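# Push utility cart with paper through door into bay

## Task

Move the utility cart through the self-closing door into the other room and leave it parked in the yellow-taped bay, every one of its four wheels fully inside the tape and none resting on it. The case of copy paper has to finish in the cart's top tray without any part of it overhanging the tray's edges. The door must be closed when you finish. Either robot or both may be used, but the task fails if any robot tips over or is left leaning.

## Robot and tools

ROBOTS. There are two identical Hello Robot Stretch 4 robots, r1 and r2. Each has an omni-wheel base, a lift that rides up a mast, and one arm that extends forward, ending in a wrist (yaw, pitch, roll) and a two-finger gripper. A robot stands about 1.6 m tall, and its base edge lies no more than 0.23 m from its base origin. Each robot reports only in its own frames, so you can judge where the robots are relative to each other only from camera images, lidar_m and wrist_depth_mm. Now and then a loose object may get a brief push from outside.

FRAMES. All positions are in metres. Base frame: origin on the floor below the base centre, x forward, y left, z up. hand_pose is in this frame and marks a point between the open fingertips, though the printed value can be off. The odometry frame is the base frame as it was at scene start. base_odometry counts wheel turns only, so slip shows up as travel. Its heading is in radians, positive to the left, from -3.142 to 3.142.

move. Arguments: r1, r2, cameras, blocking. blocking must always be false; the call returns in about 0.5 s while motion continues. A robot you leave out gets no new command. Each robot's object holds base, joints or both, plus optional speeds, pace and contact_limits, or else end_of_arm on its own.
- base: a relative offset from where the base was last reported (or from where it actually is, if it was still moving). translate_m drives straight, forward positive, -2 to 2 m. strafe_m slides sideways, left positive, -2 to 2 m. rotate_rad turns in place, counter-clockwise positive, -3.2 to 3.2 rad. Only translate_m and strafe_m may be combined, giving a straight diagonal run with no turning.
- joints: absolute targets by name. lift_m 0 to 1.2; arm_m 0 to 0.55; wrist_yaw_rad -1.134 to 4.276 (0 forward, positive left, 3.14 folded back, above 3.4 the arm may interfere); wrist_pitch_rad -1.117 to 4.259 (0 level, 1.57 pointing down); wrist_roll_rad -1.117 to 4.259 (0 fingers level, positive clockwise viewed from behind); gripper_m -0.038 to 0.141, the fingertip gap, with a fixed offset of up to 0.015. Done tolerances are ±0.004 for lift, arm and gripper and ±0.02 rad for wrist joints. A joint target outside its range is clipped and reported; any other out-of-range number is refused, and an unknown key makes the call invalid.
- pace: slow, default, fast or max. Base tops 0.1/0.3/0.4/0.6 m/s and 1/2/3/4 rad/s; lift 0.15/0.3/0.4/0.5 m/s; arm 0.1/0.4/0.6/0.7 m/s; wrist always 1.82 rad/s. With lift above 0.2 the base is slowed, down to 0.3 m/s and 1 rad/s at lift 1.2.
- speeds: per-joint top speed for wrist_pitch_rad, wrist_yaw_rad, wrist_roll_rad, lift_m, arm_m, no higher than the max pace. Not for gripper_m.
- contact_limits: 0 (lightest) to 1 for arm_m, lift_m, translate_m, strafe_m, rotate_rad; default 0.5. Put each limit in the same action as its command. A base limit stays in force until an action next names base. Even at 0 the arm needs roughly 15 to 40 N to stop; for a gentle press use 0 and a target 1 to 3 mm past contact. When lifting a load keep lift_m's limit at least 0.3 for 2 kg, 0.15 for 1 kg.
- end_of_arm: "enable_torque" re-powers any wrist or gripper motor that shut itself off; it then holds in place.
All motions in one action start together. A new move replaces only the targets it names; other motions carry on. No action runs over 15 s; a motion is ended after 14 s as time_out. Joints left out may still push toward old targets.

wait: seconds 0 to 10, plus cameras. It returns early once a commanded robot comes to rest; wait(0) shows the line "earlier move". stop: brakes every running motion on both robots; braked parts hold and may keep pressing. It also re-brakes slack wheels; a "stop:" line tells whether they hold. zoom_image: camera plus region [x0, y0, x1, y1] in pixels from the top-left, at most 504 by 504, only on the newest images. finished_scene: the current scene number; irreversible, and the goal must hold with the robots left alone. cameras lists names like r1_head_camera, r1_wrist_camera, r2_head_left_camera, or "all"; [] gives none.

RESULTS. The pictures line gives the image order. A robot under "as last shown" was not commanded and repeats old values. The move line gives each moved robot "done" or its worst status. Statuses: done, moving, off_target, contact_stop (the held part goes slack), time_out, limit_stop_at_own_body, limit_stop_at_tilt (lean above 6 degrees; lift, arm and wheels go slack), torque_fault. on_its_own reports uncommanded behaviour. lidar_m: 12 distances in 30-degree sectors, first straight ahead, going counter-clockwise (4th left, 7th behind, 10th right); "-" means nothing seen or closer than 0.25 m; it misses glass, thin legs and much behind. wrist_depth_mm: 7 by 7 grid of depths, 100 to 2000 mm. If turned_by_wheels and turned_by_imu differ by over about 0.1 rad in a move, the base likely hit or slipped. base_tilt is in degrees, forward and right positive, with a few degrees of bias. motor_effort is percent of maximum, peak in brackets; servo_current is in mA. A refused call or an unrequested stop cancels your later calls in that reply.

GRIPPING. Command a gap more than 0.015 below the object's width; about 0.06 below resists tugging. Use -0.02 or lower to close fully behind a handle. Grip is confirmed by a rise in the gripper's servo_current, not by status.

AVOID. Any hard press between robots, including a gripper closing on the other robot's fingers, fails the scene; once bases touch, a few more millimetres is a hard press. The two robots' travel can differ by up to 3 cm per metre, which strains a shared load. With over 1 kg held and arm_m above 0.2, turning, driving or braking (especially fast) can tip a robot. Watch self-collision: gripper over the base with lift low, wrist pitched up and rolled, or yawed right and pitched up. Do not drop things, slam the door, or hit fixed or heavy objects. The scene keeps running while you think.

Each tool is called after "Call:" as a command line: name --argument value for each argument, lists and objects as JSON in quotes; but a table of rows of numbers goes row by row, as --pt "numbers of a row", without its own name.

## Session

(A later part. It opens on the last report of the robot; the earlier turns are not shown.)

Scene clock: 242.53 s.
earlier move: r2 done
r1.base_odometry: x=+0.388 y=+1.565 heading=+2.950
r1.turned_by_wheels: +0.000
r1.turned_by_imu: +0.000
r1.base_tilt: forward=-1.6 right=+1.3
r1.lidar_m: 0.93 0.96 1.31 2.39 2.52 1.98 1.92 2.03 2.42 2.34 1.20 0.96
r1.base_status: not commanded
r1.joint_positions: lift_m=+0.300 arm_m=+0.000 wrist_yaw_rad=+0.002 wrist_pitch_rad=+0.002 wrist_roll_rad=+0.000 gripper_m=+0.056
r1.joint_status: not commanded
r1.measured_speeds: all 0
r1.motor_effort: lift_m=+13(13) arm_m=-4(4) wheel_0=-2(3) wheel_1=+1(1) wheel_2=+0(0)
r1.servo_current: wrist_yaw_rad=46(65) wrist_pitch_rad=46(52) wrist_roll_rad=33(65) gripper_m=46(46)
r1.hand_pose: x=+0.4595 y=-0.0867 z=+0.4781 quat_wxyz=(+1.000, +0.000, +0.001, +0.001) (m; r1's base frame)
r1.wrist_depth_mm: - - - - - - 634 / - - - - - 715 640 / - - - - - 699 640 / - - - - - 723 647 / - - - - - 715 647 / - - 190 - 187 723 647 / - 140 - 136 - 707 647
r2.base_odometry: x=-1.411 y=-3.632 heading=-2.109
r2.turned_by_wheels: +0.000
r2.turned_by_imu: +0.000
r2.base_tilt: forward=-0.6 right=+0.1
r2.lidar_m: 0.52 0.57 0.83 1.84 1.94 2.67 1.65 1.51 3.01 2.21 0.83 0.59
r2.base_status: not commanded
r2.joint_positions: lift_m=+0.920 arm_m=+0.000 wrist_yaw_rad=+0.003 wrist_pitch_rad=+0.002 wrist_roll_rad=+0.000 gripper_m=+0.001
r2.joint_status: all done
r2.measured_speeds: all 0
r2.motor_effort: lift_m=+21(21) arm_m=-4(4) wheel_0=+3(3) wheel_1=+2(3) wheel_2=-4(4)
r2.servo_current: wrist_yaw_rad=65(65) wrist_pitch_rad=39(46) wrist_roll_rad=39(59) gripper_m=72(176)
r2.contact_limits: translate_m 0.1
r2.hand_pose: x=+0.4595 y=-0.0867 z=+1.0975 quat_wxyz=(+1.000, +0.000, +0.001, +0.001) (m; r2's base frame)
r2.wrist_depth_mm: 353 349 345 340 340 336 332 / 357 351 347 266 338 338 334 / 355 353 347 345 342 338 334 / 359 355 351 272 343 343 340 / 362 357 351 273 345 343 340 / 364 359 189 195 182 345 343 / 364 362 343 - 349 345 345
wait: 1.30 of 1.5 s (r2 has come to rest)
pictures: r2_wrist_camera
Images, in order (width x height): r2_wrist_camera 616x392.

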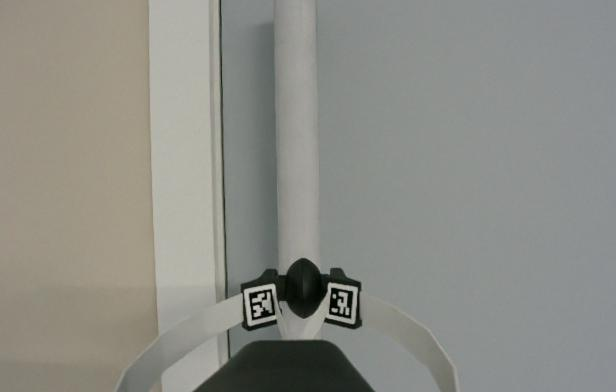

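Call:
move --blocking false --cameras '[]' --r2 '{"joints":{"gripper_m":0.1}}'

Call:
wait --seconds 1.0 --cameras '[]'

Call:
move --blocking false --cameras '[]' --r2 '{"base":{"translate_m":0.08},"contact_limits":{"translate_m":0.1}}'

Call:
wait --seconds 1.5 --cameras '["r2_head_camera","r2_wrist_camera"]'

Call:
zoom_image --camera "r2_head_camera" --region '[150, 200, 330, 440]'

Scene clock: 249.67 s.
move: r2 moving
r1: as last shown
r1.lidar_m: 0.94 0.98 1.29 2.37 2.47 1.99 1.92 2.04 2.42 2.31 1.19 0.99
r1.motor_effort: lift_m=+13(13) arm_m=-4(4) wheel_0=-2(3) wheel_1=+1(2) wheel_2=+0(0)
r1.servo_current: wrist_yaw_rad=52(59) wrist_pitch_rad=39(46) wrist_roll_rad=52(52) gripper_m=39(52)
r1.wrist_depth_mm: - - - - - - 640 / - - - - - 723 640 / - - - - - 707 640 / - - - - - 723 640 / - - - - - 723 647 / - - 190 - 187 715 647 / - 141 - 137 - 707 647
r2.base_odometry: x=-1.411 y=-3.632 heading=-2.109
r2.turned_by_wheels: +0.000
r2.turned_by_imu: +0.001
r2.base_tilt: forward=-0.6 right=+0.0
r2.lidar_m: 0.50 0.61 0.82 1.85 1.94 2.70 1.63 1.52 3.00 2.21 0.80 0.59
r2.base_status: not commanded
r2.joint_positions: lift_m=+0.920 arm_m=+0.000 wrist_yaw_rad=+0.003 wrist_pitch_rad=+0.002 wrist_roll_rad=+0.000 gripper_m=+0.020
r2.joint_status: gripper_m moving
r2.measured_speeds: all 0
r2.motor_effort: lift_m=+21(21) arm_m=-4(4) wheel_0=+3(3) wheel_1=+2(3) wheel_2=-4(4)
r2.servo_current: wrist_yaw_rad=52(59) wrist_pitch_rad=39(52) wrist_roll_rad=46(59) gripper_m=78(91)
r2.contact_limits: translate_m 0.1
r2.hand_pose: x=+0.4595 y=-0.0867 z=+1.0975 quat_wxyz=(+1.000, +0.000, +0.001, +0.001) (m; r2's base frame)
r2.wrist_depth_mm: 353 349 343 342 342 336 332 / 353 353 347 267 340 338 332 / 357 353 347 345 345 336 338 / 362 355 349 272 343 340 338 / 364 359 351 271 345 343 342 / 362 359 194 208 189 343 342 / 368 359 347 - 349 347 343
pictures: none
No camera images: "cameras" was empty.

Scene clock: 250.67 s.
earlier move: r2 moving
r1.base_odometry: x=+0.388 y=+1.565 heading=+2.950
r1.turned_by_wheels: +0.000
r1.turned_by_imu: +0.000
r1.base_tilt: forward=-1.6 right=+1.3
r1.lidar_m: 0.93 0.99 1.26 2.37 2.49 1.99 1.91 2.02 2.39 2.32 1.21 0.97
r1.base_status: not commanded
r1.joint_positions: lift_m=+0.300 arm_m=+0.000 wrist_yaw_rad=+0.002 wrist_pitch_rad=+0.002 wrist_roll_rad=+0.000 gripper_m=+0.056
r1.joint_status: not commanded
r1.measured_speeds: all 0
r1.motor_effort: lift_m=+13(13) arm_m=-3(4) wheel_0=-2(3) wheel_1=+1(2) wheel_2=+0(0)
r1.servo_current: wrist_yaw_rad=59(59) wrist_pitch_rad=39(52) wrist_roll_rad=52(65) gripper_m=46(52)
r1.hand_pose: x=+0.4595 y=-0.0867 z=+0.4781 quat_wxyz=(+1.000, +0.000, +0.001, +0.001) (m; r1's base frame)
r1.wrist_depth_mm: - - - - - - 647 / - - - - - 723 640 / - - - - - 707 647 / - - - - - 732 647 / - - - - - 723 654 / - - 191 - 187 723 654 / - 140 - 137 - 699 654
r2.base_odometry: x=-1.411 y=-3.632 heading=-2.109
r2.turned_by_wheels: +0.000
r2.turned_by_imu: +0.000
r2.base_tilt: forward=-0.6 right=+0.0
r2.lidar_m: 0.48 0.57 0.83 1.86 1.96 2.68 1.64 1.52 3.02 2.24 0.82 0.59
r2.base_status: not commanded
r2.joint_positions: lift_m=+0.920 arm_m=+0.000 wrist_yaw_rad=+0.003 wrist_pitch_rad=+0.002 wrist_roll_rad=+0.000 gripper_m=+0.100
r2.joint_status: gripper_m moving
r2.measured_speeds: all 0
r2.motor_effort: lift_m=+21(21) arm_m=-4(4) wheel_0=+2(3) wheel_1=+2(3) wheel_2=-4(4)
r2.servo_current: wrist_yaw_rad=52(59) wrist_pitch_rad=33(52) wrist_roll_rad=46(59) gripper_m=52(124)
r2.contact_limits: translate_m 0.1
r2.hand_pose: x=+0.4595 y=-0.0867 z=+1.0975 quat_wxyz=(+1.000, +0.000, +0.001, +0.001) (m; r2's base frame)
r2.wrist_depth_mm: 351 349 343 340 338 336 332 / 357 351 347 268 342 336 332 / 357 355 349 343 342 340 336 / 359 353 351 272 343 342 338 / 362 357 351 283 347 342 338 / 364 359 197 276 195 343 342 / 366 362 347 - 349 347 345
wait: 1.00 s; no rest
pictures: none
No camera images: "cameras" was empty.

Scene clock: 251.17 s.
earlier move: r2 done
move: r2 moving
r1: as last shown
r1.lidar_m: 0.93 0.96 1.24 2.37 2.51 1.97 1.91 2.06 2.42 2.34 1.20 0.97
r1.motor_effort: lift_m=+13(13) arm_m=-4(4) wheel_0=-2(3) wheel_1=+1(1) wheel_2=+0(0)
r1.servo_current: wrist_yaw_rad=46(59) wrist_pitch_rad=39(46) wrist_roll_rad=39(65) gripper_m=46(46)
r1.wrist_depth_mm: - - - - - - 640 / - - - - - 707 634 / - - - - - 699 647 / - - - - - 723 654 / - - - - - 715 654 / - - 190 - 187 732 647 / - 140 - 137 - 699 647
r2.base_odometry: x=-1.427 y=-3.659 heading=-2.109
r2.turned_by_wheels: +0.000
r2.turned_by_imu: +0.000
r2.base_tilt: forward=-0.7 right=+0.1
r2.lidar_m: 0.46 0.56 0.82 1.87 1.96 2.72 1.64 1.53 2.99 2.12 0.80 0.56
r2.base_status: translate_m moving
r2.joint_positions: lift_m=+0.920 arm_m=+0.000 wrist_yaw_rad=+0.003 wrist_pitch_rad=+0.002 wrist_roll_rad=+0.000 gripper_m=+0.100
r2.joint_status: all done
r2.measured_speeds: translate_m=+0.122 strafe_m=-0.001 rotate_rad=+0.002 lift_m=+0.000 arm_m=+0.000 wrist_yaw_rad=+0.000 wrist_pitch_rad=+0.000 wrist_roll_rad=+0.000
r2.motor_effort: lift_m=+21(21) arm_m=-4(4) wheel_0=+7(9) wheel_1=+8(8) wheel_2=-13(13)
r2.servo_current: wrist_yaw_rad=39(52) wrist_pitch_rad=39(46) wrist_roll_rad=46(52) gripper_m=52(52)
r2.contact_limits: translate_m 0.1
r2.hand_pose: x=+0.4595 y=-0.0867 z=+1.0975 quat_wxyz=(+1.000, +0.000, +0.001, +0.001) (m; r2's base frame)
r2.wrist_depth_mm: 329 324 320 246 312 310 309 / 329 324 320 248 317 312 312 / 330 329 324 243 319 314 314 / 332 327 324 246 320 317 314 / 334 329 327 324 324 319 315 / 338 334 197 247 195 322 317 / 340 334 320 - 325 322 320
pictures: none
No camera images: "cameras" was empty.

Scene clock: 252.10 s.
earlier move: r2 done
r1.base_odometry: x=+0.388 y=+1.565 heading=+2.950
r1.turned_by_wheels: +0.000
r1.turned_by_imu: +0.000
r1.base_tilt: forward=-1.6 right=+1.3
r1.lidar_m: 0.93 0.98 1.28 2.37 2.49 1.97 1.90 2.04 2.40 2.34 1.20 0.97
r1.base_status: not commanded
r1.joint_positions: lift_m=+0.300 arm_m=+0.000 wrist_yaw_rad=+0.002 wrist_pitch_rad=+0.002 wrist_roll_rad=+0.000 gripper_m=+0.056
r1.joint_status: not commanded
r1.measured_speeds: all 0
r1.motor_effort: lift_m=+13(13) arm_m=-4(4) wheel_0=-2(3) wheel_1=+1(1) wheel_2=+0(0)
r1.servo_current: wrist_yaw_rad=52(72) wrist_pitch_rad=39(46) wrist_roll_rad=46(65) gripper_m=39(46)
r1.hand_pose: x=+0.4595 y=-0.0867 z=+0.4781 quat_wxyz=(+1.000, +0.000, +0.001, +0.001) (m; r1's base frame)
r1.wrist_depth_mm: - - - - - - 647 / - - - - - 715 640 / - - - - - 699 647 / - - - - - 732 640 / - - - - - 732 654 / - - 190 - 187 732 640 / - 140 - 137 - 699 647
r2.base_odometry: x=-1.451 y=-3.701 heading=-2.109
r2.turned_by_wheels: +0.000
r2.turned_by_imu: +0.000
r2.base_tilt: forward=-0.6 right=+0.1
r2.lidar_m: 0.40 0.49 0.71 1.84 1.94 2.67 1.69 1.61 2.99 1.96 0.70 0.50
r2.base_status: done
r2.joint_positions: lift_m=+0.920 arm_m=+0.000 wrist_yaw_rad=+0.003 wrist_pitch_rad=+0.002 wrist_roll_rad=+0.000 gripper_m=+0.100
r2.joint_status: all done
r2.measured_speeds: all 0
r2.motor_effort: lift_m=+21(21) arm_m=-4(4) wheel_0=+2(10) wheel_1=+2(8) wheel_2=-2(13)
r2.servo_current: wrist_yaw_rad=46(65) wrist_pitch_rad=39(46) wrist_roll_rad=33(59) gripper_m=52(59)
r2.contact_limits: translate_m 0.1
r2.hand_pose: x=+0.4595 y=-0.0867 z=+1.0975 quat_wxyz=(+1.000, +0.000, +0.001, +0.001) (m; r2's base frame)
r2.wrist_depth_mm: 272 257 267 190 260 258 256 / 274 258 267 187 263 260 257 / 276 259 270 191 265 260 259 / 278 262 272 191 267 263 260 / 278 263 272 193 267 265 264 / 282 264 205 190 196 265 263 / 283 265 277 - 271 266 265
wait: 0.93 of 1.5 s (r2 has come to rest)
pictures: r2_head_camera, r2_wrist_camera
Images, in order (width x height): r2_head_camera 420x560, r2_wrist_camera 616x392.

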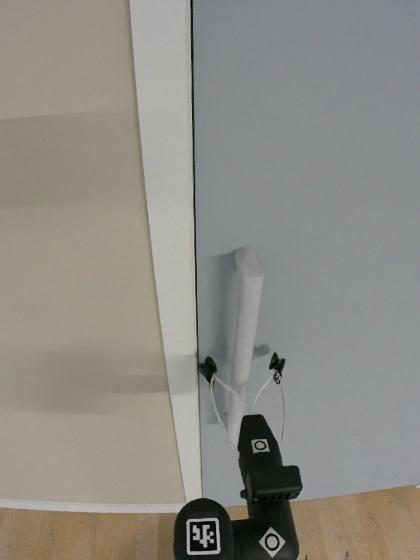

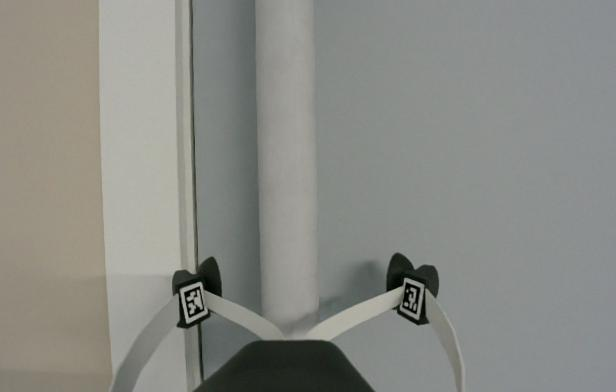

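Scaled by 2.100 from the camera's 420x560 image, which has a finer 1200x1600 frame.

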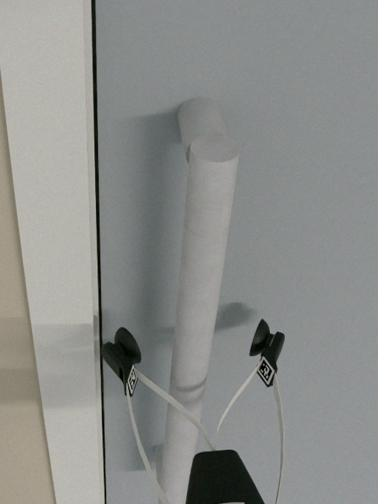

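Call:
move --blocking false --cameras '[]' --r2 '{"joints":{"gripper_m":-0.025}}'

Call:
wait --seconds 1.5 --cameras '["r2_wrist_camera"]'

Call:
zoom_image --camera "r2_wrist_camera" --region '[120, 150, 480, 390]'

Scene clock: 256.83 s.
move: r2 moving
r1: as last shown
r1.lidar_m: 0.93 1.00 1.30 2.38 2.50 1.99 1.89 2.04 2.41 2.31 1.21 0.98
r1.servo_current: wrist_yaw_rad=59(59) wrist_pitch_rad=39(46) wrist_roll_rad=39(65) gripper_m=39(46)
r1.wrist_depth_mm: - - - - - - 634 / - - - - - 715 647 / - - - - - 707 640 / - - - - - 715 647 / - - - - - 723 647 / - - 190 - 187 715 654 / - 140 - 136 - 707 647
r2.base_odometry: x=-1.451 y=-3.701 heading=-2.109
r2.turned_by_wheels: +0.000
r2.turned_by_imu: +0.001
r2.base_tilt: forward=-0.6 right=+0.1
r2.lidar_m: 0.42 0.52 0.71 1.87 1.94 2.68 1.67 1.61 3.00 1.94 0.72 0.51
r2.base_status: not commanded
r2.joint_positions: lift_m=+0.920 arm_m=+0.000 wrist_yaw_rad=+0.003 wrist_pitch_rad=+0.002 wrist_roll_rad=+0.000 gripper_m=+0.083
r2.joint_status: gripper_m moving
r2.measured_speeds: all 0
r2.motor_effort: lift_m=+21(21) arm_m=-4(4) wheel_0=+2(2) wheel_1=+2(2) wheel_2=-2(2)
r2.servo_current: wrist_yaw_rad=39(65) wrist_pitch_rad=46(46) wrist_roll_rad=46(59) gripper_m=111(111)
r2.contact_limits: translate_m 0.1
r2.hand_pose: x=+0.4595 y=-0.0867 z=+1.0975 quat_wxyz=(+1.000, +0.000, +0.001, +0.001) (m; r2's base frame)
r2.wrist_depth_mm: 272 256 267 190 262 258 256 / 274 257 268 187 263 260 257 / 276 259 271 191 264 262 259 / 276 262 273 191 266 264 262 / 278 262 272 192 267 264 263 / 281 264 196 192 191 266 265 / 282 266 277 - 271 267 266
pictures: none
No camera images: "cameras" was empty.

Scene clock: 258.30 s.
earlier move: r2 done
r1.base_odometry: x=+0.388 y=+1.565 heading=+2.950
r1.turned_by_wheels: +0.000
r1.turned_by_imu: +0.000
r1.base_tilt: forward=-1.6 right=+1.3
r1.lidar_m: 0.92 1.00 1.31 2.36 2.52 1.96 1.89 2.06 2.41 2.30 1.20 0.96
r1.base_status: not commanded
r1.joint_positions: lift_m=+0.300 arm_m=+0.000 wrist_yaw_rad=+0.002 wrist_pitch_rad=+0.002 wrist_roll_rad=+0.000 gripper_m=+0.056
r1.joint_status: not commanded
r1.measured_speeds: all 0
r1.motor_effort: lift_m=+13(13) arm_m=-3(4) wheel_0=-2(3) wheel_1=+1(1) wheel_2=+0(0)
r1.servo_current: wrist_yaw_rad=52(78) wrist_pitch_rad=33(52) wrist_roll_rad=65(65) gripper_m=39(46)
r1.hand_pose: x=+0.4595 y=-0.0867 z=+0.4781 quat_wxyz=(+1.000, +0.000, +0.001, +0.001) (m; r1's base frame)
r1.wrist_depth_mm: - - - - - - 640 / - - - - - 723 634 / - - - - - 699 654 / - - - - - 715 647 / - - - - - 723 647 / - - 190 - 187 723 640 / - 140 - 137 - 699 640
r2.base_odometry: x=-1.452 y=-3.701 heading=-2.108
r2.turned_by_wheels: +0.001
r2.turned_by_imu: +0.001
r2.base_tilt: forward=-0.6 right=+0.0
r2.lidar_m: 0.42 0.52 0.73 1.85 1.95 2.65 1.69 1.59 3.00 1.89 0.70 0.52
r2.base_status: not commanded
r2.joint_positions: lift_m=+0.920 arm_m=+0.000 wrist_yaw_rad=+0.007 wrist_pitch_rad=+0.002 wrist_roll_rad=+0.000 gripper_m=-0.023
r2.joint_status: all done
r2.measured_speeds: all 0
r2.motor_effort: lift_m=+21(21) arm_m=-4(4) wheel_0=+1(2) wheel_1=+2(3) wheel_2=+6(7)
r2.servo_current: wrist_yaw_rad=52(65) wrist_pitch_rad=39(46) wrist_roll_rad=59(59) gripper_m=169(338)
r2.contact_limits: translate_m 0.1
r2.hand_pose: x=+0.4599 y=-0.0854 z=+1.0975 quat_wxyz=(+1.000, +0.000, +0.001, +0.004) (m; r2's base frame)
r2.wrist_depth_mm: 273 256 265 187 257 252 249 / 274 257 265 183 257 254 251 / 277 258 266 183 259 256 252 / 278 259 267 186 260 257 255 / 279 262 270 188 263 259 256 / 282 264 183 189 179 258 256 / 285 264 264 - 265 258 259
wait: 1.47 of 1.5 s (r2 has come to rest)
pictures: r2_wrist_camera
Images, in order (width x height): r2_wrist_camera 616x392.

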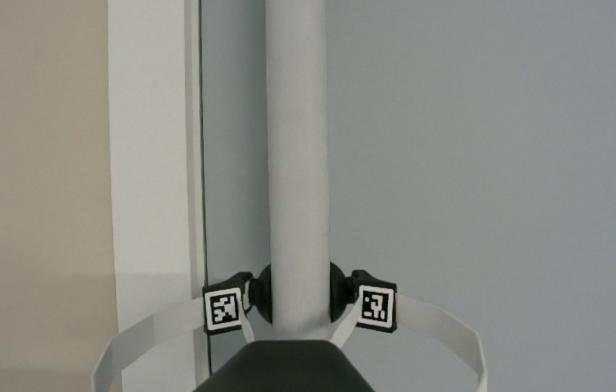

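Scaled by 1.400.

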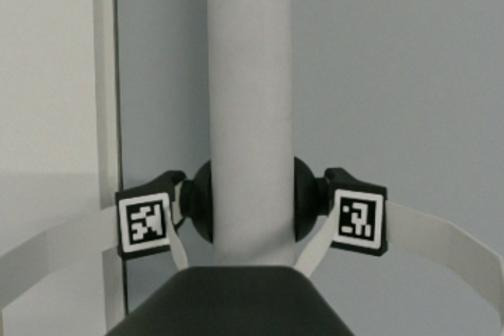

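Call:
move --blocking false --cameras '[]' --r2 '{"base":{"translate_m":-0.164,"strafe_m":-0.074},"joints":{"wrist_yaw_rad":0.175},"speeds":{"wrist_yaw_rad":0.2}}'

Call:
wait --seconds 1.6 --cameras '["r2_head_camera","r2_wrist_camera"]'

Scene clock: 276.63 s.
move: r2 moving
r1: as last shown
r1.base_tilt: forward=-1.6 right=+1.2
r1.lidar_m: 0.93 0.98 1.31 2.39 2.49 1.98 1.91 2.05 2.42 2.32 1.20 0.97
r1.motor_effort: lift_m=+13(13) arm_m=-4(4) wheel_0=-2(2) wheel_1=+1(1) wheel_2=+0(0)
r1.servo_current: wrist_yaw_rad=46(72) wrist_pitch_rad=46(46) wrist_roll_rad=65(65) gripper_m=33(52)
r1.wrist_depth_mm: - - - - - - 640 / - - - - - 732 647 / - - - - - 715 654 / - - - - - 691 640 / - - - - - 732 647 / - - 190 - 188 732 640 / - 141 - 137 - 699 640
r2.base_odometry: x=-1.448 y=-3.667 heading=-2.109
r2.turned_by_wheels: +0.000
r2.turned_by_imu: -0.001
r2.base_tilt: forward=-0.6 right=+0.1
r2.lidar_m: 0.43 0.54 0.76 1.87 1.94 2.70 1.64 1.58 2.97 2.07 0.75 0.54
r2.base_status: translate_m moving; strafe_m moving
r2.joint_positions: lift_m=+0.920 arm_m=+0.000 wrist_yaw_rad=+0.085 wrist_pitch_rad=+0.002 wrist_roll_rad=+0.000 gripper_m=-0.023
r2.joint_status: wrist_yaw_rad moving
r2.measured_speeds: translate_m=-0.128 strafe_m=-0.052 rotate_rad=-0.008 lift_m=+0.000 arm_m=+0.000 wrist_yaw_rad=+0.173 wrist_pitch_rad=+0.000 wrist_roll_rad=+0.000
r2.motor_effort: lift_m=+21(21) arm_m=-4(4) wheel_0=-7(10) wheel_1=-12(14) wheel_2=+18(23)
r2.servo_current: wrist_yaw_rad=98(98) wrist_pitch_rad=39(39) wrist_roll_rad=52(52) gripper_m=169(182)
r2.hand_pose: x=+0.4657 y=-0.0627 z=+1.0975 quat_wxyz=(+0.999, +0.000, +0.001, +0.042) (m; r2's base frame)
r2.wrist_depth_mm: 307 298 283 202 271 264 257 / 310 301 283 206 272 265 260 / 314 301 286 208 273 266 262 / 314 306 289 211 276 268 262 / 317 306 289 211 278 270 264 / 319 309 187 205 179 270 265 / 322 152 291 - 278 276 267
pictures: none
No camera images: "cameras" was empty.

Scene clock: 278.03 s.
earlier move: r2 done
r1.base_odometry: x=+0.388 y=+1.565 heading=+2.950
r1.turned_by_wheels: +0.000
r1.turned_by_imu: +0.000
r1.base_tilt: forward=-1.6 right=+1.3
r1.lidar_m: 0.94 0.98 1.29 2.36 2.49 2.00 1.91 2.05 2.42 2.32 1.17 0.96
r1.base_status: not commanded
r1.joint_positions: lift_m=+0.300 arm_m=+0.000 wrist_yaw_rad=+0.002 wrist_pitch_rad=+0.002 wrist_roll_rad=+0.000 gripper_m=+0.056
r1.joint_status: not commanded
r1.measured_speeds: all 0
r1.motor_effort: lift_m=+13(13) arm_m=-4(4) wheel_0=-2(3) wheel_1=+1(1) wheel_2=+0(0)
r1.servo_current: wrist_yaw_rad=39(72) wrist_pitch_rad=39(52) wrist_roll_rad=39(72) gripper_m=46(52)
r1.hand_pose: x=+0.4595 y=-0.0867 z=+0.4781 quat_wxyz=(+1.000, +0.000, +0.001, +0.001) (m; r1's base frame)
r1.wrist_depth_mm: - - - - - - 640 / - - - - - 715 640 / - - - - - 699 647 / - - - - - 723 640 / - - - - - 715 647 / - - 190 - 187 723 647 / - 140 - 136 - 707 654
r2.base_odometry: x=-1.431 y=-3.522 heading=-2.108
r2.turned_by_wheels: +0.000
r2.turned_by_imu: +0.000
r2.base_tilt: forward=-0.7 right=+0.0
r2.lidar_m: 0.58 0.69 0.95 1.94 2.03 2.77 1.42 1.41 2.92 2.56 0.97 0.67
r2.base_status: done
r2.joint_positions: lift_m=+0.920 arm_m=+0.000 wrist_yaw_rad=+0.172 wrist_pitch_rad=+0.002 wrist_roll_rad=+0.000 gripper_m=-0.024
r2.joint_status: all done
r2.measured_speeds: all 0
r2.motor_effort: lift_m=+21(21) arm_m=+4(4) wheel_0=-4(10) wheel_1=-3(14) wheel_2=+3(23)
r2.servo_current: wrist_yaw_rad=52(98) wrist_pitch_rad=39(46) wrist_roll_rad=39(65) gripper_m=98(182)
r2.hand_pose: x=+0.4700 y=-0.0367 z=+1.0975 quat_wxyz=(+0.996, +0.000, +0.001, +0.086) (m; r2's base frame)
r2.wrist_depth_mm: - 462 430 342 397 377 364 / - 466 427 345 399 382 368 / - 466 436 343 402 384 370 / - 469 439 345 404 384 373 / - 477 445 214 404 389 377 / - 477 187 200 179 392 375 / - 137 442 - - 387 379
wait: 1.40 of 1.6 s (r2 has come to rest)
pictures: r2_head_camera, r2_wrist_camera
Images, in order (width x height): r2_head_camera 420x560, r2_wrist_camera 616x392.

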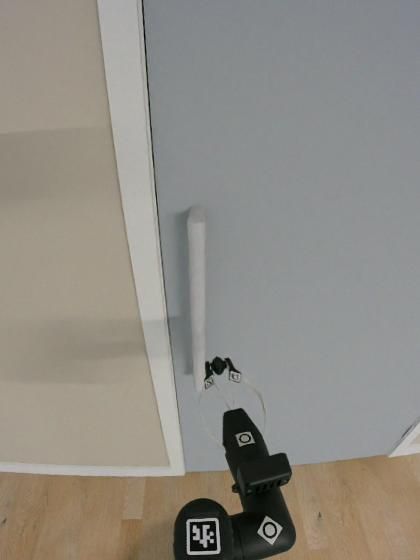

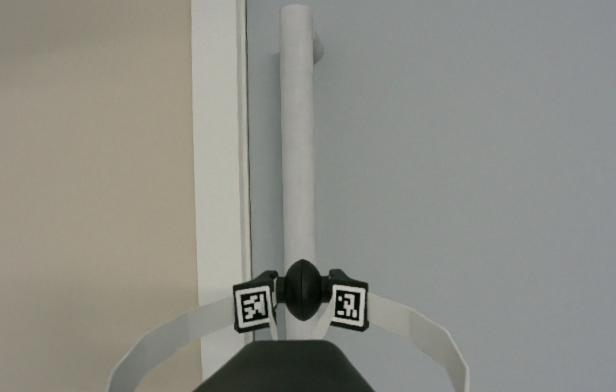

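Call:
move --blocking false --cameras '[]' --r2 '{"base":{"translate_m":0.084,"strafe_m":0.074},"joints":{"wrist_yaw_rad":0.0,"gripper_m":0.11}}'

Call:
wait --seconds 2 --cameras '["r2_wrist_camera"]'

Scene clock: 283.53 s.
move: r2 moving
r1: as last shown
r1.lidar_m: 0.93 1.00 1.32 2.38 2.49 1.97 1.91 2.03 2.41 2.33 1.20 0.97
r1.servo_current: wrist_yaw_rad=46(65) wrist_pitch_rad=39(52) wrist_roll_rad=52(78) gripper_m=39(39)
r1.wrist_depth_mm: - - - - - - 640 / - - - - - 715 640 / - - - - - 715 654 / - - - - - 723 647 / - - - - - 715 647 / - - 190 - 188 732 647 / - 140 - 137 - 699 647
r2.base_odometry: x=-1.425 y=-3.554 heading=-2.109
r2.turned_by_wheels: +0.000
r2.turned_by_imu: +0.000
r2.base_tilt: forward=-0.7 right=+0.0
r2.lidar_m: 0.56 0.67 0.89 1.92 2.02 2.74 1.49 1.44 2.96 2.45 0.90 0.62
r2.base_status: translate_m moving; strafe_m moving
r2.joint_positions: lift_m=+0.920 arm_m=+0.000 wrist_yaw_rad=+0.003 wrist_pitch_rad=+0.002 wrist_roll_rad=+0.000 gripper_m=+0.002
r2.joint_status: wrist_yaw_rad moving; gripper_m moving
r2.measured_speeds: translate_m=+0.095 strafe_m=+0.084 rotate_rad=-0.003 lift_m=+0.000 arm_m=+0.000 wrist_yaw_rad=-0.003 wrist_pitch_rad=+0.000 wrist_roll_rad=+0.000
r2.motor_effort: lift_m=+21(21) arm_m=+4(4) wheel_0=-6(7) wheel_1=+10(11) wheel_2=-11(12)
r2.servo_current: wrist_yaw_rad=39(98) wrist_pitch_rad=46(46) wrist_roll_rad=46(52) gripper_m=78(85)
r2.hand_pose: x=+0.4595 y=-0.0866 z=+1.0975 quat_wxyz=(+1.000, +0.000, +0.001, +0.001) (m; r2's base frame)
r2.wrist_depth_mm: 413 397 404 404 399 397 394 / 415 399 410 404 402 399 394 / 418 402 347 407 404 399 397 / 421 404 342 - 407 404 399 / 424 407 343 - - 404 399 / 427 421 185 193 174 407 407 / 430 427 336 - - - 407
pictures: none
No camera images: "cameras" was empty.

Scene clock: 285.10 s.
earlier move: r2 done
r1.base_odometry: x=+0.388 y=+1.565 heading=+2.950
r1.turned_by_wheels: +0.000
r1.turned_by_imu: +0.000
r1.base_tilt: forward=-1.6 right=+1.3
r1.lidar_m: 0.92 0.95 1.30 2.36 2.50 1.98 1.89 2.06 2.38 2.33 1.21 0.96
r1.base_status: not commanded
r1.joint_positions: lift_m=+0.300 arm_m=+0.000 wrist_yaw_rad=+0.002 wrist_pitch_rad=+0.002 wrist_roll_rad=+0.000 gripper_m=+0.056
r1.joint_status: not commanded
r1.measured_speeds: all 0
r1.motor_effort: lift_m=+13(13) arm_m=-4(4) wheel_0=-2(3) wheel_1=+1(2) wheel_2=+0(0)
r1.servo_current: wrist_yaw_rad=65(78) wrist_pitch_rad=46(52) wrist_roll_rad=65(78) gripper_m=39(46)
r1.hand_pose: x=+0.4595 y=-0.0867 z=+0.4781 quat_wxyz=(+1.000, +0.000, +0.001, +0.001) (m; r1's base frame)
r1.wrist_depth_mm: - - - - - - 634 / - - - - - 723 640 / - - - - - 715 640 / - - - - - 715 654 / - - - - - 723 654 / - - 190 - 187 723 640 / - 140 - 136 - 699 647
r2.base_odometry: x=-1.411 y=-3.632 heading=-2.109
r2.turned_by_wheels: +0.000
r2.turned_by_imu: +0.000
r2.base_tilt: forward=-0.8 right=+0.1
r2.lidar_m: 0.50 0.61 0.84 1.85 1.95 2.67 1.64 1.52 2.98 2.24 0.83 0.59
r2.base_status: done
r2.joint_positions: lift_m=+0.920 arm_m=+0.000 wrist_yaw_rad=+0.003 wrist_pitch_rad=+0.002 wrist_roll_rad=+0.000 gripper_m=+0.110
r2.joint_status: all done
r2.measured_speeds: all 0
r2.motor_effort: lift_m=+21(21) arm_m=+4(5) wheel_0=-4(9) wheel_1=+0(11) wheel_2=-4(12)
r2.servo_current: wrist_yaw_rad=52(98) wrist_pitch_rad=39(46) wrist_roll_rad=46(65) gripper_m=52(111)
r2.hand_pose: x=+0.4595 y=-0.0866 z=+1.0975 quat_wxyz=(+1.000, +0.000, +0.001, +0.001) (m; r2's base frame)
r2.wrist_depth_mm: 351 349 343 342 336 334 332 / 355 349 345 267 340 336 332 / 355 353 347 343 343 340 336 / 357 355 349 345 343 340 340 / 362 355 353 285 345 343 340 / 362 359 203 276 200 343 342 / 366 362 345 - 351 347 343
wait: 1.57 of 2 s (r2 has come to rest)
pictures: r2_wrist_camera
Images, in order (width x height): r2_wrist_camera 616x392.

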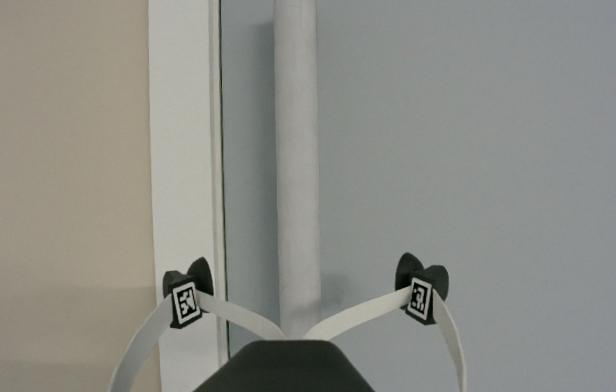

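Call:
move --blocking false --cameras '[]' --r2 '{"base":{"translate_m":0.113},"contact_limits":{"translate_m":0.1}}'

Call:
wait --seconds 1.6 --cameras '[]'

Call:
move --blocking false --cameras '[]' --r2 '{"joints":{"gripper_m":-0.03}}'

Call:
wait --seconds 1.6 --cameras '["r2_wrist_camera","r2_head_camera"]'

Call:
zoom_image --camera "r2_head_camera" --region '[150, 240, 330, 480]'

Scene clock: 295.37 s.
move: r2 moving
r1: as last shown
r1.turned_by_imu: -0.001
r1.lidar_m: 0.93 1.00 1.29 2.37 2.53 1.96 1.91 2.02 2.42 2.31 1.20 0.95
r1.motor_effort: lift_m=+13(13) arm_m=-4(4) wheel_0=-2(3) wheel_1=+1(1) wheel_2=+0(0)
r1.servo_current: wrist_yaw_rad=52(59) wrist_pitch_rad=39(46) wrist_roll_rad=52(65) gripper_m=39(46)
r1.wrist_depth_mm: - - - - - - 647 / - - - - - 715 640 / - - - - - 707 647 / - - - - - 723 647 / - - - - - 723 647 / - - 190 - 187 732 640 / - 140 - 137 - 715 647
r2.base_odometry: x=-1.427 y=-3.659 heading=-2.109
r2.turned_by_wheels: +0.000
r2.turned_by_imu: +0.001
r2.base_tilt: forward=-0.7 right=+0.0
r2.lidar_m: 0.47 0.58 0.78 1.86 1.96 2.65 1.66 1.55 2.97 2.11 0.78 0.57
r2.base_status: translate_m moving
r2.joint_positions: lift_m=+0.920 arm_m=+0.000 wrist_yaw_rad=+0.003 wrist_pitch_rad=+0.002 wrist_roll_rad=+0.000 gripper_m=+0.110
r2.joint_status: not commanded
r2.measured_speeds: translate_m=+0.122 strafe_m=+0.000 rotate_rad=+0.002 lift_m=+0.000 arm_m=+0.000 wrist_yaw_rad=+0.000 wrist_pitch_rad=+0.000 wrist_roll_rad=+0.000
r2.motor_effort: lift_m=+21(21) arm_m=+4(4) wheel_0=+5(11) wheel_1=+7(9) wheel_2=-13(13)
r2.servo_current: wrist_yaw_rad=52(65) wrist_pitch_rad=39(46) wrist_roll_rad=52(59) gripper_m=46(59)
r2.contact_limits: translate_m 0.1
r2.hand_pose: x=+0.4595 y=-0.0866 z=+1.0975 quat_wxyz=(+1.000, +0.000, +0.001, +0.001) (m; r2's base frame)
r2.wrist_depth_mm: 324 322 320 242 312 310 309 / 325 320 322 246 314 310 310 / 329 325 322 243 317 315 310 / 329 327 325 244 319 315 309 / 330 329 324 322 320 317 314 / 334 330 203 245 200 319 317 / 338 332 320 - 322 322 320
pictures: none
No camera images: "cameras" was empty.

Scene clock: 296.70 s.
earlier move: r2 done
r1.base_odometry: x=+0.388 y=+1.565 heading=+2.950
r1.turned_by_wheels: +0.000
r1.turned_by_imu: +0.000
r1.base_tilt: forward=-1.6 right=+1.3
r1.lidar_m: 0.94 0.97 1.31 2.37 2.52 1.97 1.92 2.06 2.41 2.32 1.17 0.97
r1.base_status: not commanded
r1.joint_positions: lift_m=+0.300 arm_m=+0.000 wrist_yaw_rad=+0.002 wrist_pitch_rad=+0.002 wrist_roll_rad=+0.000 gripper_m=+0.056
r1.joint_status: not commanded
r1.measured_speeds: all 0
r1.motor_effort: lift_m=+13(13) arm_m=-4(4) wheel_0=-2(3) wheel_1=+1(1) wheel_2=+0(0)
r1.servo_current: wrist_yaw_rad=59(65) wrist_pitch_rad=39(52) wrist_roll_rad=39(65) gripper_m=39(46)
r1.hand_pose: x=+0.4595 y=-0.0867 z=+0.4781 quat_wxyz=(+1.000, +0.000, +0.001, +0.001) (m; r1's base frame)
r1.wrist_depth_mm: - - - - - - 634 / - - - - - 707 634 / - - - - - 707 654 / - - - - - 715 647 / - - - - - 732 647 / - - 190 - 187 723 640 / - 140 - 137 - 707 640
r2.base_odometry: x=-1.468 y=-3.729 heading=-2.110
r2.turned_by_wheels: -0.001
r2.turned_by_imu: +0.017
r2.base_tilt: forward=-0.7 right=+0.1
r2.lidar_m: 0.38 0.49 0.67 1.85 1.97 2.73 1.64 1.61 2.98 1.73 0.66 0.47
r2.base_status: done
r2.joint_positions: lift_m=+0.920 arm_m=+0.000 wrist_yaw_rad=-0.008 wrist_pitch_rad=+0.002 wrist_roll_rad=+0.000 gripper_m=+0.110
r2.joint_status: not commanded
r2.measured_speeds: all 0
r2.motor_effort: lift_m=+21(21) arm_m=+4(4) wheel_0=+3(11) wheel_1=+1(9) wheel_2=-15(16)
r2.servo_current: wrist_yaw_rad=59(72) wrist_pitch_rad=39(46) wrist_roll_rad=39(59) gripper_m=52(59)
r2.contact_limits: translate_m 0.1
r2.hand_pose: x=+0.4586 y=-0.0896 z=+1.0975 quat_wxyz=(+1.000, +0.000, +0.001, -0.004) (m; r2's base frame)
r2.wrist_depth_mm: 241 228 238 160 236 235 233 / 243 229 241 162 237 236 235 / 245 230 243 162 239 237 236 / 246 230 244 163 242 240 236 / 247 233 245 163 241 241 239 / 249 235 204 163 243 242 239 / 251 236 248 - 244 243 241
wait: 1.33 of 1.6 s (r2 has come to rest)
pictures: none
No camera images: "cameras" was empty.

Scene clock: 297.20 s.
move: r2 moving
r1: as last shown
r1.lidar_m: 0.93 1.00 1.29 2.36 2.51 1.99 1.91 2.03 2.41 2.32 1.21 0.97
r1.servo_current: wrist_yaw_rad=46(65) wrist_pitch_rad=46(52) wrist_roll_rad=39(59) gripper_m=39(46)
r1.wrist_depth_mm: - - - - - - 640 / - - - - - 715 640 / - - - - - 707 647 / - - - - - 723 647 / - - - - - 707 654 / - - 190 - 187 723 647 / - 140 - 137 - 707 647
r2.base_odometry: x=-1.468 y=-3.729 heading=-2.110
r2.turned_by_wheels: +0.000
r2.turned_by_imu: +0.000
r2.base_tilt: forward=-0.8 right=+0.1
r2.lidar_m: 0.39 0.48 0.68 1.84 1.95 2.71 1.64 1.63 3.00 1.72 0.66 0.47
r2.base_status: not commanded
r2.joint_positions: lift_m=+0.920 arm_m=+0.000 wrist_yaw_rad=-0.009 wrist_pitch_rad=+0.002 wrist_roll_rad=+0.000 gripper_m=+0.094
r2.joint_status: gripper_m moving
r2.measured_speeds: translate_m=+0.000 strafe_m=+0.000 rotate_rad=+0.000 lift_m=+0.000 arm_m=+0.000 wrist_yaw_rad=-0.006 wrist_pitch_rad=+0.000 wrist_roll_rad=+0.000
r2.motor_effort: lift_m=+21(21) arm_m=+4(4) wheel_0=+3(3) wheel_1=+1(1) wheel_2=-15(16)
r2.servo_current: wrist_yaw_rad=52(72) wrist_pitch_rad=39(46) wrist_roll_rad=46(65) gripper_m=143(143)
r2.contact_limits: translate_m 0.1
r2.hand_pose: x=+0.4585 y=-0.0899 z=+1.0975 quat_wxyz=(+1.000, +0.000, +0.001, -0.004) (m; r2's base frame)
r2.wrist_depth_mm: 241 228 240 162 236 236 234 / 243 229 240 163 238 237 236 / 244 230 243 163 240 238 237 / 245 231 245 165 240 239 238 / 248 233 245 165 242 241 240 / 250 233 203 165 194 242 242 / 250 236 249 - 245 244 244
pictures: none
No camera images: "cameras" was empty.

Scene clock: 298.80 s.
earlier move: r2 done
r1.base_odometry: x=+0.388 y=+1.565 heading=+2.950
r1.turned_by_wheels: +0.000
r1.turned_by_imu: +0.000
r1.base_tilt: forward=-1.6 right=+1.3
r1.lidar_m: 0.92 0.98 1.28 2.36 2.49 1.97 1.91 2.05 2.41 2.33 1.17 0.99
r1.base_status: not commanded
r1.joint_positions: lift_m=+0.300 arm_m=+0.000 wrist_yaw_rad=+0.002 wrist_pitch_rad=+0.002 wrist_roll_rad=+0.000 gripper_m=+0.056
r1.joint_status: not commanded
r1.measured_speeds: all 0
r1.motor_effort: lift_m=+13(13) arm_m=-3(4) wheel_0=-2(3) wheel_1=+1(1) wheel_2=+0(0)
r1.servo_current: wrist_yaw_rad=52(65) wrist_pitch_rad=39(52) wrist_roll_rad=39(65) gripper_m=39(46)
r1.hand_pose: x=+0.4595 y=-0.0867 z=+0.4781 quat_wxyz=(+1.000, +0.000, +0.001, +0.001) (m; r1's base frame)
r1.wrist_depth_mm: - - - - - - 647 / - - - - - 715 640 / - - - - - 707 647 / - - - - - 715 647 / - - - - - 723 640 / - - 190 - 188 723 640 / - 141 - 137 - 707 654
r2.base_odometry: x=-1.469 y=-3.729 heading=-2.109
r2.turned_by_wheels: +0.001
r2.turned_by_imu: +0.001
r2.base_tilt: forward=-0.6 right=+0.0
r2.lidar_m: 0.39 0.48 0.70 1.85 1.95 2.72 1.67 1.63 3.00 1.71 0.66 0.46
r2.base_status: not commanded
r2.joint_positions: lift_m=+0.920 arm_m=+0.000 wrist_yaw_rad=-0.004 wrist_pitch_rad=+0.002 wrist_roll_rad=+0.000 gripper_m=-0.029
r2.joint_status: all done
r2.measured_speeds: all 0
r2.motor_effort: lift_m=+21(21) arm_m=+4(4) wheel_0=+2(4) wheel_1=+1(1) wheel_2=-6(16)
r2.servo_current: wrist_yaw_rad=52(72) wrist_pitch_rad=39(46) wrist_roll_rad=39(65) gripper_m=104(280)
r2.contact_limits: translate_m 0.1
r2.hand_pose: x=+0.4589 y=-0.0885 z=+1.0975 quat_wxyz=(+1.000, +0.000, +0.001, -0.002) (m; r2's base frame)
r2.wrist_depth_mm: 243 226 236 156 232 230 228 / 243 227 239 157 233 231 229 / 245 229 239 158 235 233 230 / 246 230 240 160 236 234 231 / 248 231 244 160 238 235 233 / 250 233 186 161 180 236 235 / 251 235 245 - 240 236 236
wait: 1.60 s; at rest by 1.57 s
pictures: r2_head_camera, r2_wrist_camera
Images, in order (width x height): r2_head_camera 420x560, r2_wrist_camera 616x392.

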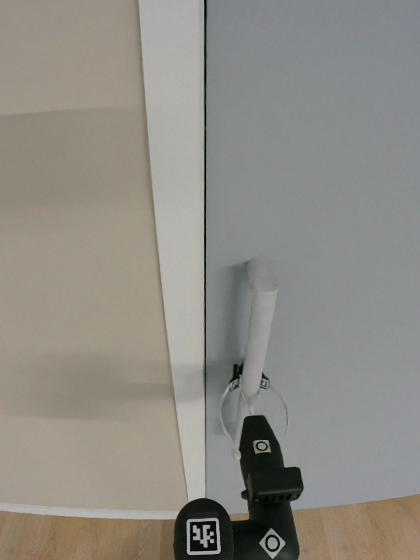

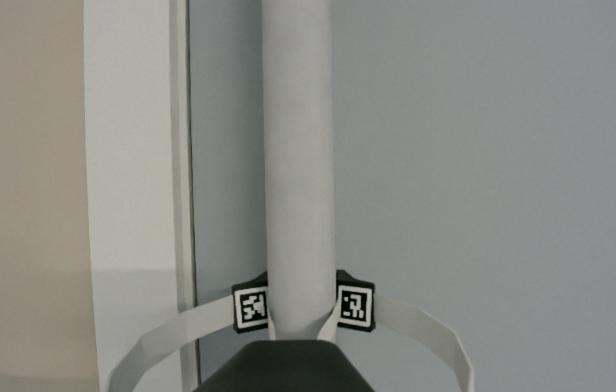

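Scaled by 2.100 from the camera's 420x560 image, which has a finer 1200x1600 frame.

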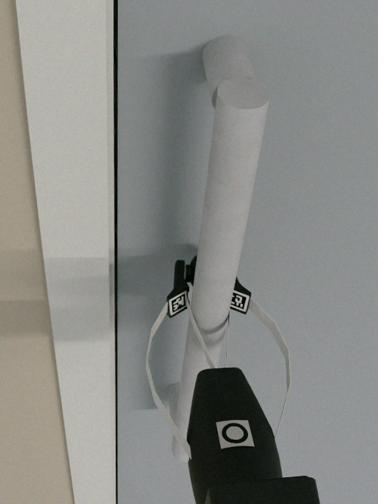

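Call:
move --blocking false --cameras '[]' --r2 '{"base":{"translate_m":-0.165,"strafe_m":-0.068},"joints":{"wrist_yaw_rad":0.17},"speeds":{"wrist_yaw_rad":0.15},"contact_limits":{"translate_m":0.8,"strafe_m":0.8}}'

Call:
wait --seconds 1.6 --cameras '["r2_head_camera","r2_wrist_camera"]'

r2: "contact_limits": translate_m and strafe_m are given together and make one move, which takes one limit: state it under one of them only
Scene clock: 307.57 s.
r1.base_odometry: x=+0.388 y=+1.565 heading=+2.950
r1.turned_by_wheels: +0.000
r1.turned_by_imu: +0.000
r1.base_tilt: forward=-1.6 right=+1.3
r1.lidar_m: 0.94 0.99 1.28 2.38 2.50 1.97 1.91 2.03 2.42 2.32 1.21 0.96
r1.base_status: not commanded
r1.joint_positions: lift_m=+0.300 arm_m=+0.000 wrist_yaw_rad=+0.002 wrist_pitch_rad=+0.002 wrist_roll_rad=+0.000 gripper_m=+0.056
r1.joint_status: not commanded
r1.measured_speeds: all 0
r1.motor_effort: lift_m=+13(13) arm_m=-4(4) wheel_0=-2(3) wheel_1=+1(1) wheel_2=+0(0)
r1.servo_current: wrist_yaw_rad=46(65) wrist_pitch_rad=39(52) wrist_roll_rad=46(65) gripper_m=46(46)
r1.hand_pose: x=+0.4595 y=-0.0867 z=+0.4781 quat_wxyz=(+1.000, +0.000, +0.001, +0.001) (m; r1's base frame)
r1.wrist_depth_mm: - - - - - - 634 / - - - - - 715 634 / - - - - - 715 647 / - - - - - 723 654 / - - - - - 723 640 / - - 190 - 188 723 647 / - 141 - 137 - 699 647
r2.base_odometry: x=-1.469 y=-3.729 heading=-2.109
r2.turned_by_wheels: +0.000
r2.turned_by_imu: +0.001
r2.base_tilt: forward=-0.7 right=+0.1
r2.lidar_m: 0.39 0.46 0.68 1.85 1.96 2.72 1.65 1.63 3.01 1.71 0.65 0.48
r2.base_status: not commanded
r2.joint_positions: lift_m=+0.920 arm_m=+0.000 wrist_yaw_rad=-0.004 wrist_pitch_rad=+0.002 wrist_roll_rad=+0.000 gripper_m=-0.029
r2.joint_status: all done
r2.measured_speeds: all 0
r2.motor_effort: lift_m=+21(21) arm_m=+4(4) wheel_0=+2(4) wheel_1=+1(1) wheel_2=-6(16)
r2.servo_current: wrist_yaw_rad=52(72) wrist_pitch_rad=39(46) wrist_roll_rad=52(65) gripper_m=104(280)
r2.contact_limits: translate_m 0.1
r2.hand_pose: x=+0.4589 y=-0.0885 z=+1.0975 quat_wxyz=(+1.000, +0.000, +0.001, -0.002) (m; r2's base frame)
r2.wrist_depth_mm: 242 227 237 155 232 230 228 / 243 228 239 157 233 230 229 / 244 229 241 158 235 232 231 / 245 230 242 160 236 234 231 / 248 232 243 160 238 236 233 / 250 233 186 161 180 236 234 / 251 234 246 - 240 236 236
pictures: none

not run: a call was refused earlier in this reply.

Call:
move --blocking false --cameras '[]' --r2 '{"base":{"translate_m":-0.165,"strafe_m":-0.068},"joints":{"wrist_yaw_rad":0.17},"speeds":{"wrist_yaw_rad":0.15},"contact_limits":{"translate_m":0.8}}'

Call:
wait --seconds 1.6 --cameras '["r2_head_camera","r2_wrist_camera"]'

Scene clock: 311.80 s.
move: r2 moving
r1.base_odometry: x=+0.388 y=+1.565 heading=+2.950
r1.turned_by_wheels: +0.000
r1.turned_by_imu: +0.000
r1.base_tilt: forward=-1.6 right=+1.3
r1.lidar_m: 0.93 0.99 1.31 2.37 2.52 1.97 1.92 2.03 2.42 2.31 1.18 0.98
r1.base_status: not commanded
r1.joint_positions: lift_m=+0.300 arm_m=+0.000 wrist_yaw_rad=+0.002 wrist_pitch_rad=+0.002 wrist_roll_rad=+0.000 gripper_m=+0.056
r1.joint_status: not commanded
r1.measured_speeds: all 0
r1.motor_effort: lift_m=+13(13) arm_m=-3(4) wheel_0=-2(3) wheel_1=+1(1) wheel_2=+0(0)
r1.servo_current: wrist_yaw_rad=52(65) wrist_pitch_rad=39(52) wrist_roll_rad=52(65) gripper_m=46(46)
r1.hand_pose: x=+0.4595 y=-0.0867 z=+0.4781 quat_wxyz=(+1.000, +0.000, +0.001, +0.001) (m; r1's base frame)
r1.wrist_depth_mm: - - - - - - 634 / - - - - - 723 647 / - - - - - 723 647 / - - - - - 707 647 / - - - - - 723 654 / - - 190 - 187 732 654 / - 140 - 137 - 699 647
r2.base_odometry: x=-1.464 y=-3.696 heading=-2.109
r2.turned_by_wheels: +0.000
r2.turned_by_imu: -0.023
r2.base_tilt: forward=-0.4 right=+0.2
r2.lidar_m: 0.39 0.47 0.71 1.87 1.95 2.66 1.73 1.61 3.00 1.96 0.69 0.51
r2.base_status: translate_m moving; strafe_m moving
r2.joint_positions: lift_m=+0.920 arm_m=+0.000 wrist_yaw_rad=+0.065 wrist_pitch_rad=+0.002 wrist_roll_rad=+0.000 gripper_m=-0.029
r2.joint_status: wrist_yaw_rad moving
r2.measured_speeds: translate_m=-0.121 strafe_m=-0.050 rotate_rad=+0.003 lift_m=+0.000 arm_m=+0.000 wrist_yaw_rad=+0.165 wrist_pitch_rad=+0.000 wrist_roll_rad=+0.000
r2.motor_effort: lift_m=+21(21) arm_m=-5(5) wheel_0=-14(19) wheel_1=-8(11) wheel_2=+22(22)
r2.servo_current: wrist_yaw_rad=39(111) wrist_pitch_rad=39(46) wrist_roll_rad=46(59) gripper_m=98(111)
r2.contact_limits: translate_m 0.8
r2.hand_pose: x=+0.4645 y=-0.0684 z=+1.0975 quat_wxyz=(+0.999, +0.000, +0.001, +0.033) (m; r2's base frame)
r2.wrist_depth_mm: 267 247 246 162 236 230 227 / 268 248 247 164 237 231 229 / 270 249 250 166 237 234 229 / 272 251 251 165 240 235 230 / 274 253 251 168 240 236 232 / 276 255 184 170 182 237 234 / 277 271 255 - 243 236 236
pictures: none
No camera images: "cameras" was empty.

Scene clock: 313.20 s.
earlier move: r2 done
r1.base_odometry: x=+0.388 y=+1.565 heading=+2.950
r1.turned_by_wheels: +0.000
r1.turned_by_imu: +0.000
r1.base_tilt: forward=-1.6 right=+1.3
r1.lidar_m: 0.99 1.01 1.33 2.38 2.49 1.96 1.90 2.05 2.39 2.34 1.20 0.98
r1.base_status: not commanded
r1.joint_positions: lift_m=+0.300 arm_m=+0.000 wrist_yaw_rad=+0.002 wrist_pitch_rad=+0.002 wrist_roll_rad=+0.000 gripper_m=+0.056
r1.joint_status: not commanded
r1.measured_speeds: all 0
r1.motor_effort: lift_m=+13(13) arm_m=-4(4) wheel_0=-2(3) wheel_1=+1(1) wheel_2=+0(0)
r1.servo_current: wrist_yaw_rad=46(65) wrist_pitch_rad=46(52) wrist_roll_rad=46(65) gripper_m=39(52)
r1.hand_pose: x=+0.4595 y=-0.0867 z=+0.4781 quat_wxyz=(+1.000, +0.000, +0.001, +0.001) (m; r1's base frame)
r1.wrist_depth_mm: - - - - - - 634 / - - - - - - 640 / - - - - - - 640 / - - - - - - 640 / - - - - - - 647 / - - 190 - 187 1464 640 / - 140 - 136 - 699 654
r2.base_odometry: x=-1.442 y=-3.553 heading=-2.109
r2.turned_by_wheels: +0.000
r2.turned_by_imu: -0.045
r2.base_tilt: forward=-0.6 right=+0.1
r2.lidar_m: 0.41 0.62 0.85 1.89 1.92 2.57 1.73 1.46 3.01 2.85 0.87 0.53
r2.base_status: done
r2.joint_positions: lift_m=+0.920 arm_m=+0.000 wrist_yaw_rad=+0.174 wrist_pitch_rad=+0.002 wrist_roll_rad=+0.000 gripper_m=-0.029
r2.joint_status: all done
r2.measured_speeds: all 0
r2.motor_effort: lift_m=+21(21) arm_m=-5(6) wheel_0=-2(19) wheel_1=-5(29) wheel_2=+10(26)
r2.servo_current: wrist_yaw_rad=46(111) wrist_pitch_rad=39(46) wrist_roll_rad=46(59) gripper_m=98(111)
r2.contact_limits: translate_m 0.8
r2.hand_pose: x=+0.4702 y=-0.0361 z=+1.0975 quat_wxyz=(+0.996, +0.000, +0.001, +0.087) (m; r2's base frame)
r2.wrist_depth_mm: 430 410 243 163 240 238 236 / 430 410 244 163 241 239 237 / 433 415 246 164 242 240 240 / 436 415 247 167 244 241 240 / 439 415 248 167 245 242 242 / 442 424 186 167 180 245 243 / 445 427 252 - 248 - 245
wait: 1.40 of 1.6 s (r2 has come to rest)
pictures: r2_head_camera, r2_wrist_camera
Images, in order (width x height): r2_head_camera 420x560, r2_wrist_camera 616x392.

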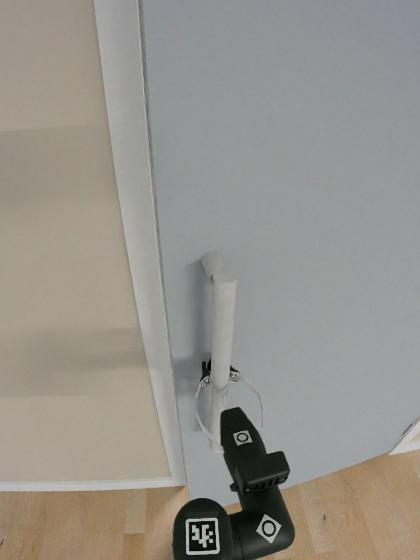

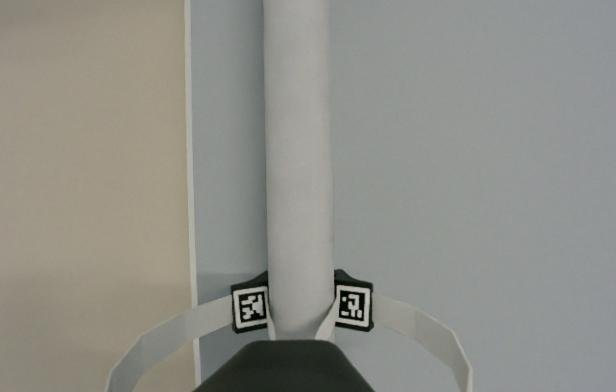

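Call:
move --r2 '{"base":{"translate_m":-0.219,"strafe_m":-0.154},"joints":{"wrist_yaw_rad":0.436},"speeds":{"wrist_yaw_rad":0.2},"contact_limits":{"translate_m":0.8}}' --blocking false --cameras '[]'

Call:
wait --seconds 4 --cameras '["r2_head_camera","r2_wrist_camera"]'

Scene clock: 337.47 s.
move: r2 moving
r1: as last shown
r1.turned_by_imu: -0.001
r1.base_tilt: forward=-1.6 right=+1.2
r1.lidar_m: 1.01 1.00 1.26 2.38 2.48 1.97 1.91 2.02 2.40 2.31 1.19 0.95
r1.motor_effort: lift_m=+13(13) arm_m=-3(4) wheel_0=-2(3) wheel_1=+1(2) wheel_2=+0(0)
r1.servo_current: wrist_yaw_rad=72(72) wrist_pitch_rad=39(46) wrist_roll_rad=59(59) gripper_m=39(46)
r1.wrist_depth_mm: - - - - - - 627 / - - - - - - 640 / - - - - - - 640 / - - - - - - 647 / - - - - - - 654 / - - 191 - 187 1397 647 / - 140 - 137 - 707 647
r2.base_odometry: x=-1.445 y=-3.519 heading=-2.108
r2.turned_by_wheels: +0.000
r2.turned_by_imu: -0.001
r2.base_tilt: forward=-0.6 right=+0.1
r2.lidar_m: 0.41 0.64 0.89 1.93 1.98 2.59 1.66 1.43 2.97 2.81 0.91 0.55
r2.base_status: translate_m moving; strafe_m moving
r2.joint_positions: lift_m=+0.920 arm_m=+0.000 wrist_yaw_rad=+0.255 wrist_pitch_rad=+0.002 wrist_roll_rad=+0.000 gripper_m=-0.029
r2.joint_status: wrist_yaw_rad moving
r2.measured_speeds: translate_m=-0.108 strafe_m=-0.078 rotate_rad=+0.000 lift_m=+0.000 arm_m=+0.000 wrist_yaw_rad=+0.198 wrist_pitch_rad=+0.000 wrist_roll_rad=+0.000
r2.motor_effort: lift_m=+21(21) arm_m=-5(5) wheel_0=-1(5) wheel_1=-16(17) wheel_2=+22(24)
r2.servo_current: wrist_yaw_rad=59(59) wrist_pitch_rad=46(46) wrist_roll_rad=46(52) gripper_m=98(104)
r2.contact_limits: translate_m 0.8
r2.hand_pose: x=+0.4721 y=-0.0119 z=+1.0975 quat_wxyz=(+0.992, +0.000, +0.001, +0.127) (m; r2's base frame)
r2.wrist_depth_mm: 477 449 244 162 237 235 230 / 477 452 246 164 239 235 233 / 480 452 248 166 241 236 233 / 477 455 250 165 242 237 235 / - 462 251 167 243 240 236 / - 462 184 167 182 240 237 / - 466 254 - 244 241 239
pictures: none
No camera images: "cameras" was empty.

Scene clock: 339.23 s.
earlier move: r2 done
r1.base_odometry: x=+0.388 y=+1.565 heading=+2.950
r1.turned_by_wheels: +0.000
r1.turned_by_imu: +0.000
r1.base_tilt: forward=-1.6 right=+1.3
r1.lidar_m: 1.06 1.00 1.28 2.38 2.50 1.99 1.91 2.03 2.42 2.33 1.21 0.99
r1.base_status: not commanded
r1.joint_positions: lift_m=+0.300 arm_m=+0.000 wrist_yaw_rad=+0.002 wrist_pitch_rad=+0.002 wrist_roll_rad=+0.000 gripper_m=+0.056
r1.joint_status: not commanded
r1.measured_speeds: all 0
r1.motor_effort: lift_m=+13(13) arm_m=-4(4) wheel_0=-2(3) wheel_1=+1(2) wheel_2=+0(0)
r1.servo_current: wrist_yaw_rad=52(72) wrist_pitch_rad=39(52) wrist_roll_rad=46(72) gripper_m=46(46)
r1.hand_pose: x=+0.4595 y=-0.0867 z=+0.4781 quat_wxyz=(+1.000, +0.000, +0.001, +0.001) (m; r1's base frame)
r1.wrist_depth_mm: - - - - 1060 - 640 / - - - - - - 640 / - - - - - - 647 / - - - - - - 647 / - - - - - - 654 / - - 190 - 187 1708 640 / - 140 - 137 1042 1025 647
r2.base_odometry: x=-1.463 y=-3.286 heading=-2.108
r2.turned_by_wheels: +0.000
r2.turned_by_imu: +0.000
r2.base_tilt: forward=-0.6 right=+0.0
r2.lidar_m: 0.39 0.48 1.14 2.04 2.10 2.78 1.30 1.22 2.87 2.70 1.27 0.61
r2.base_status: done
r2.joint_positions: lift_m=+0.920 arm_m=+0.000 wrist_yaw_rad=+0.438 wrist_pitch_rad=+0.002 wrist_roll_rad=+0.000 gripper_m=-0.029
r2.joint_status: all done
r2.measured_speeds: all 0
r2.motor_effort: lift_m=+21(21) arm_m=-5(6) wheel_0=+5(8) wheel_1=-7(17) wheel_2=+13(24)
r2.servo_current: wrist_yaw_rad=46(85) wrist_pitch_rad=39(46) wrist_roll_rad=59(59) gripper_m=104(111)
r2.contact_limits: translate_m 0.8
r2.hand_pose: x=+0.4692 y=+0.0432 z=+1.0975 quat_wxyz=(+0.976, +0.000, +0.001, +0.217) (m; r2's base frame)
r2.wrist_depth_mm: - - 243 163 239 236 235 / - - 245 164 239 237 236 / - - 246 165 240 238 236 / - - 248 166 242 240 237 / - - 249 167 245 241 240 / - - 185 167 180 244 241 / - - 252 - 247 243 243
wait: 1.77 of 4 s (r2 has come to rest)
pictures: r2_head_camera, r2_wrist_camera
Images, in order (width x height): r2_head_camera 420x560, r2_wrist_camera 616x392.

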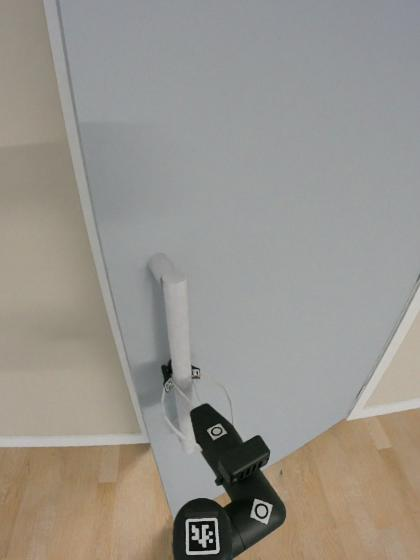

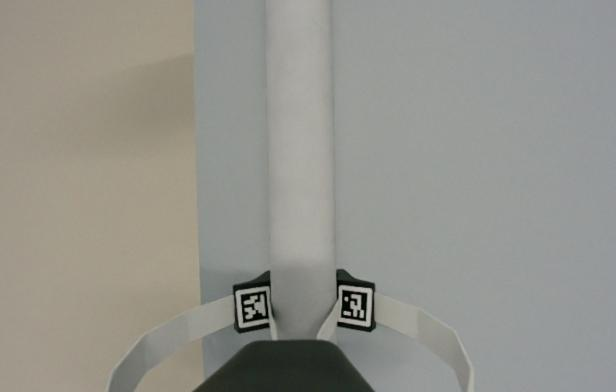

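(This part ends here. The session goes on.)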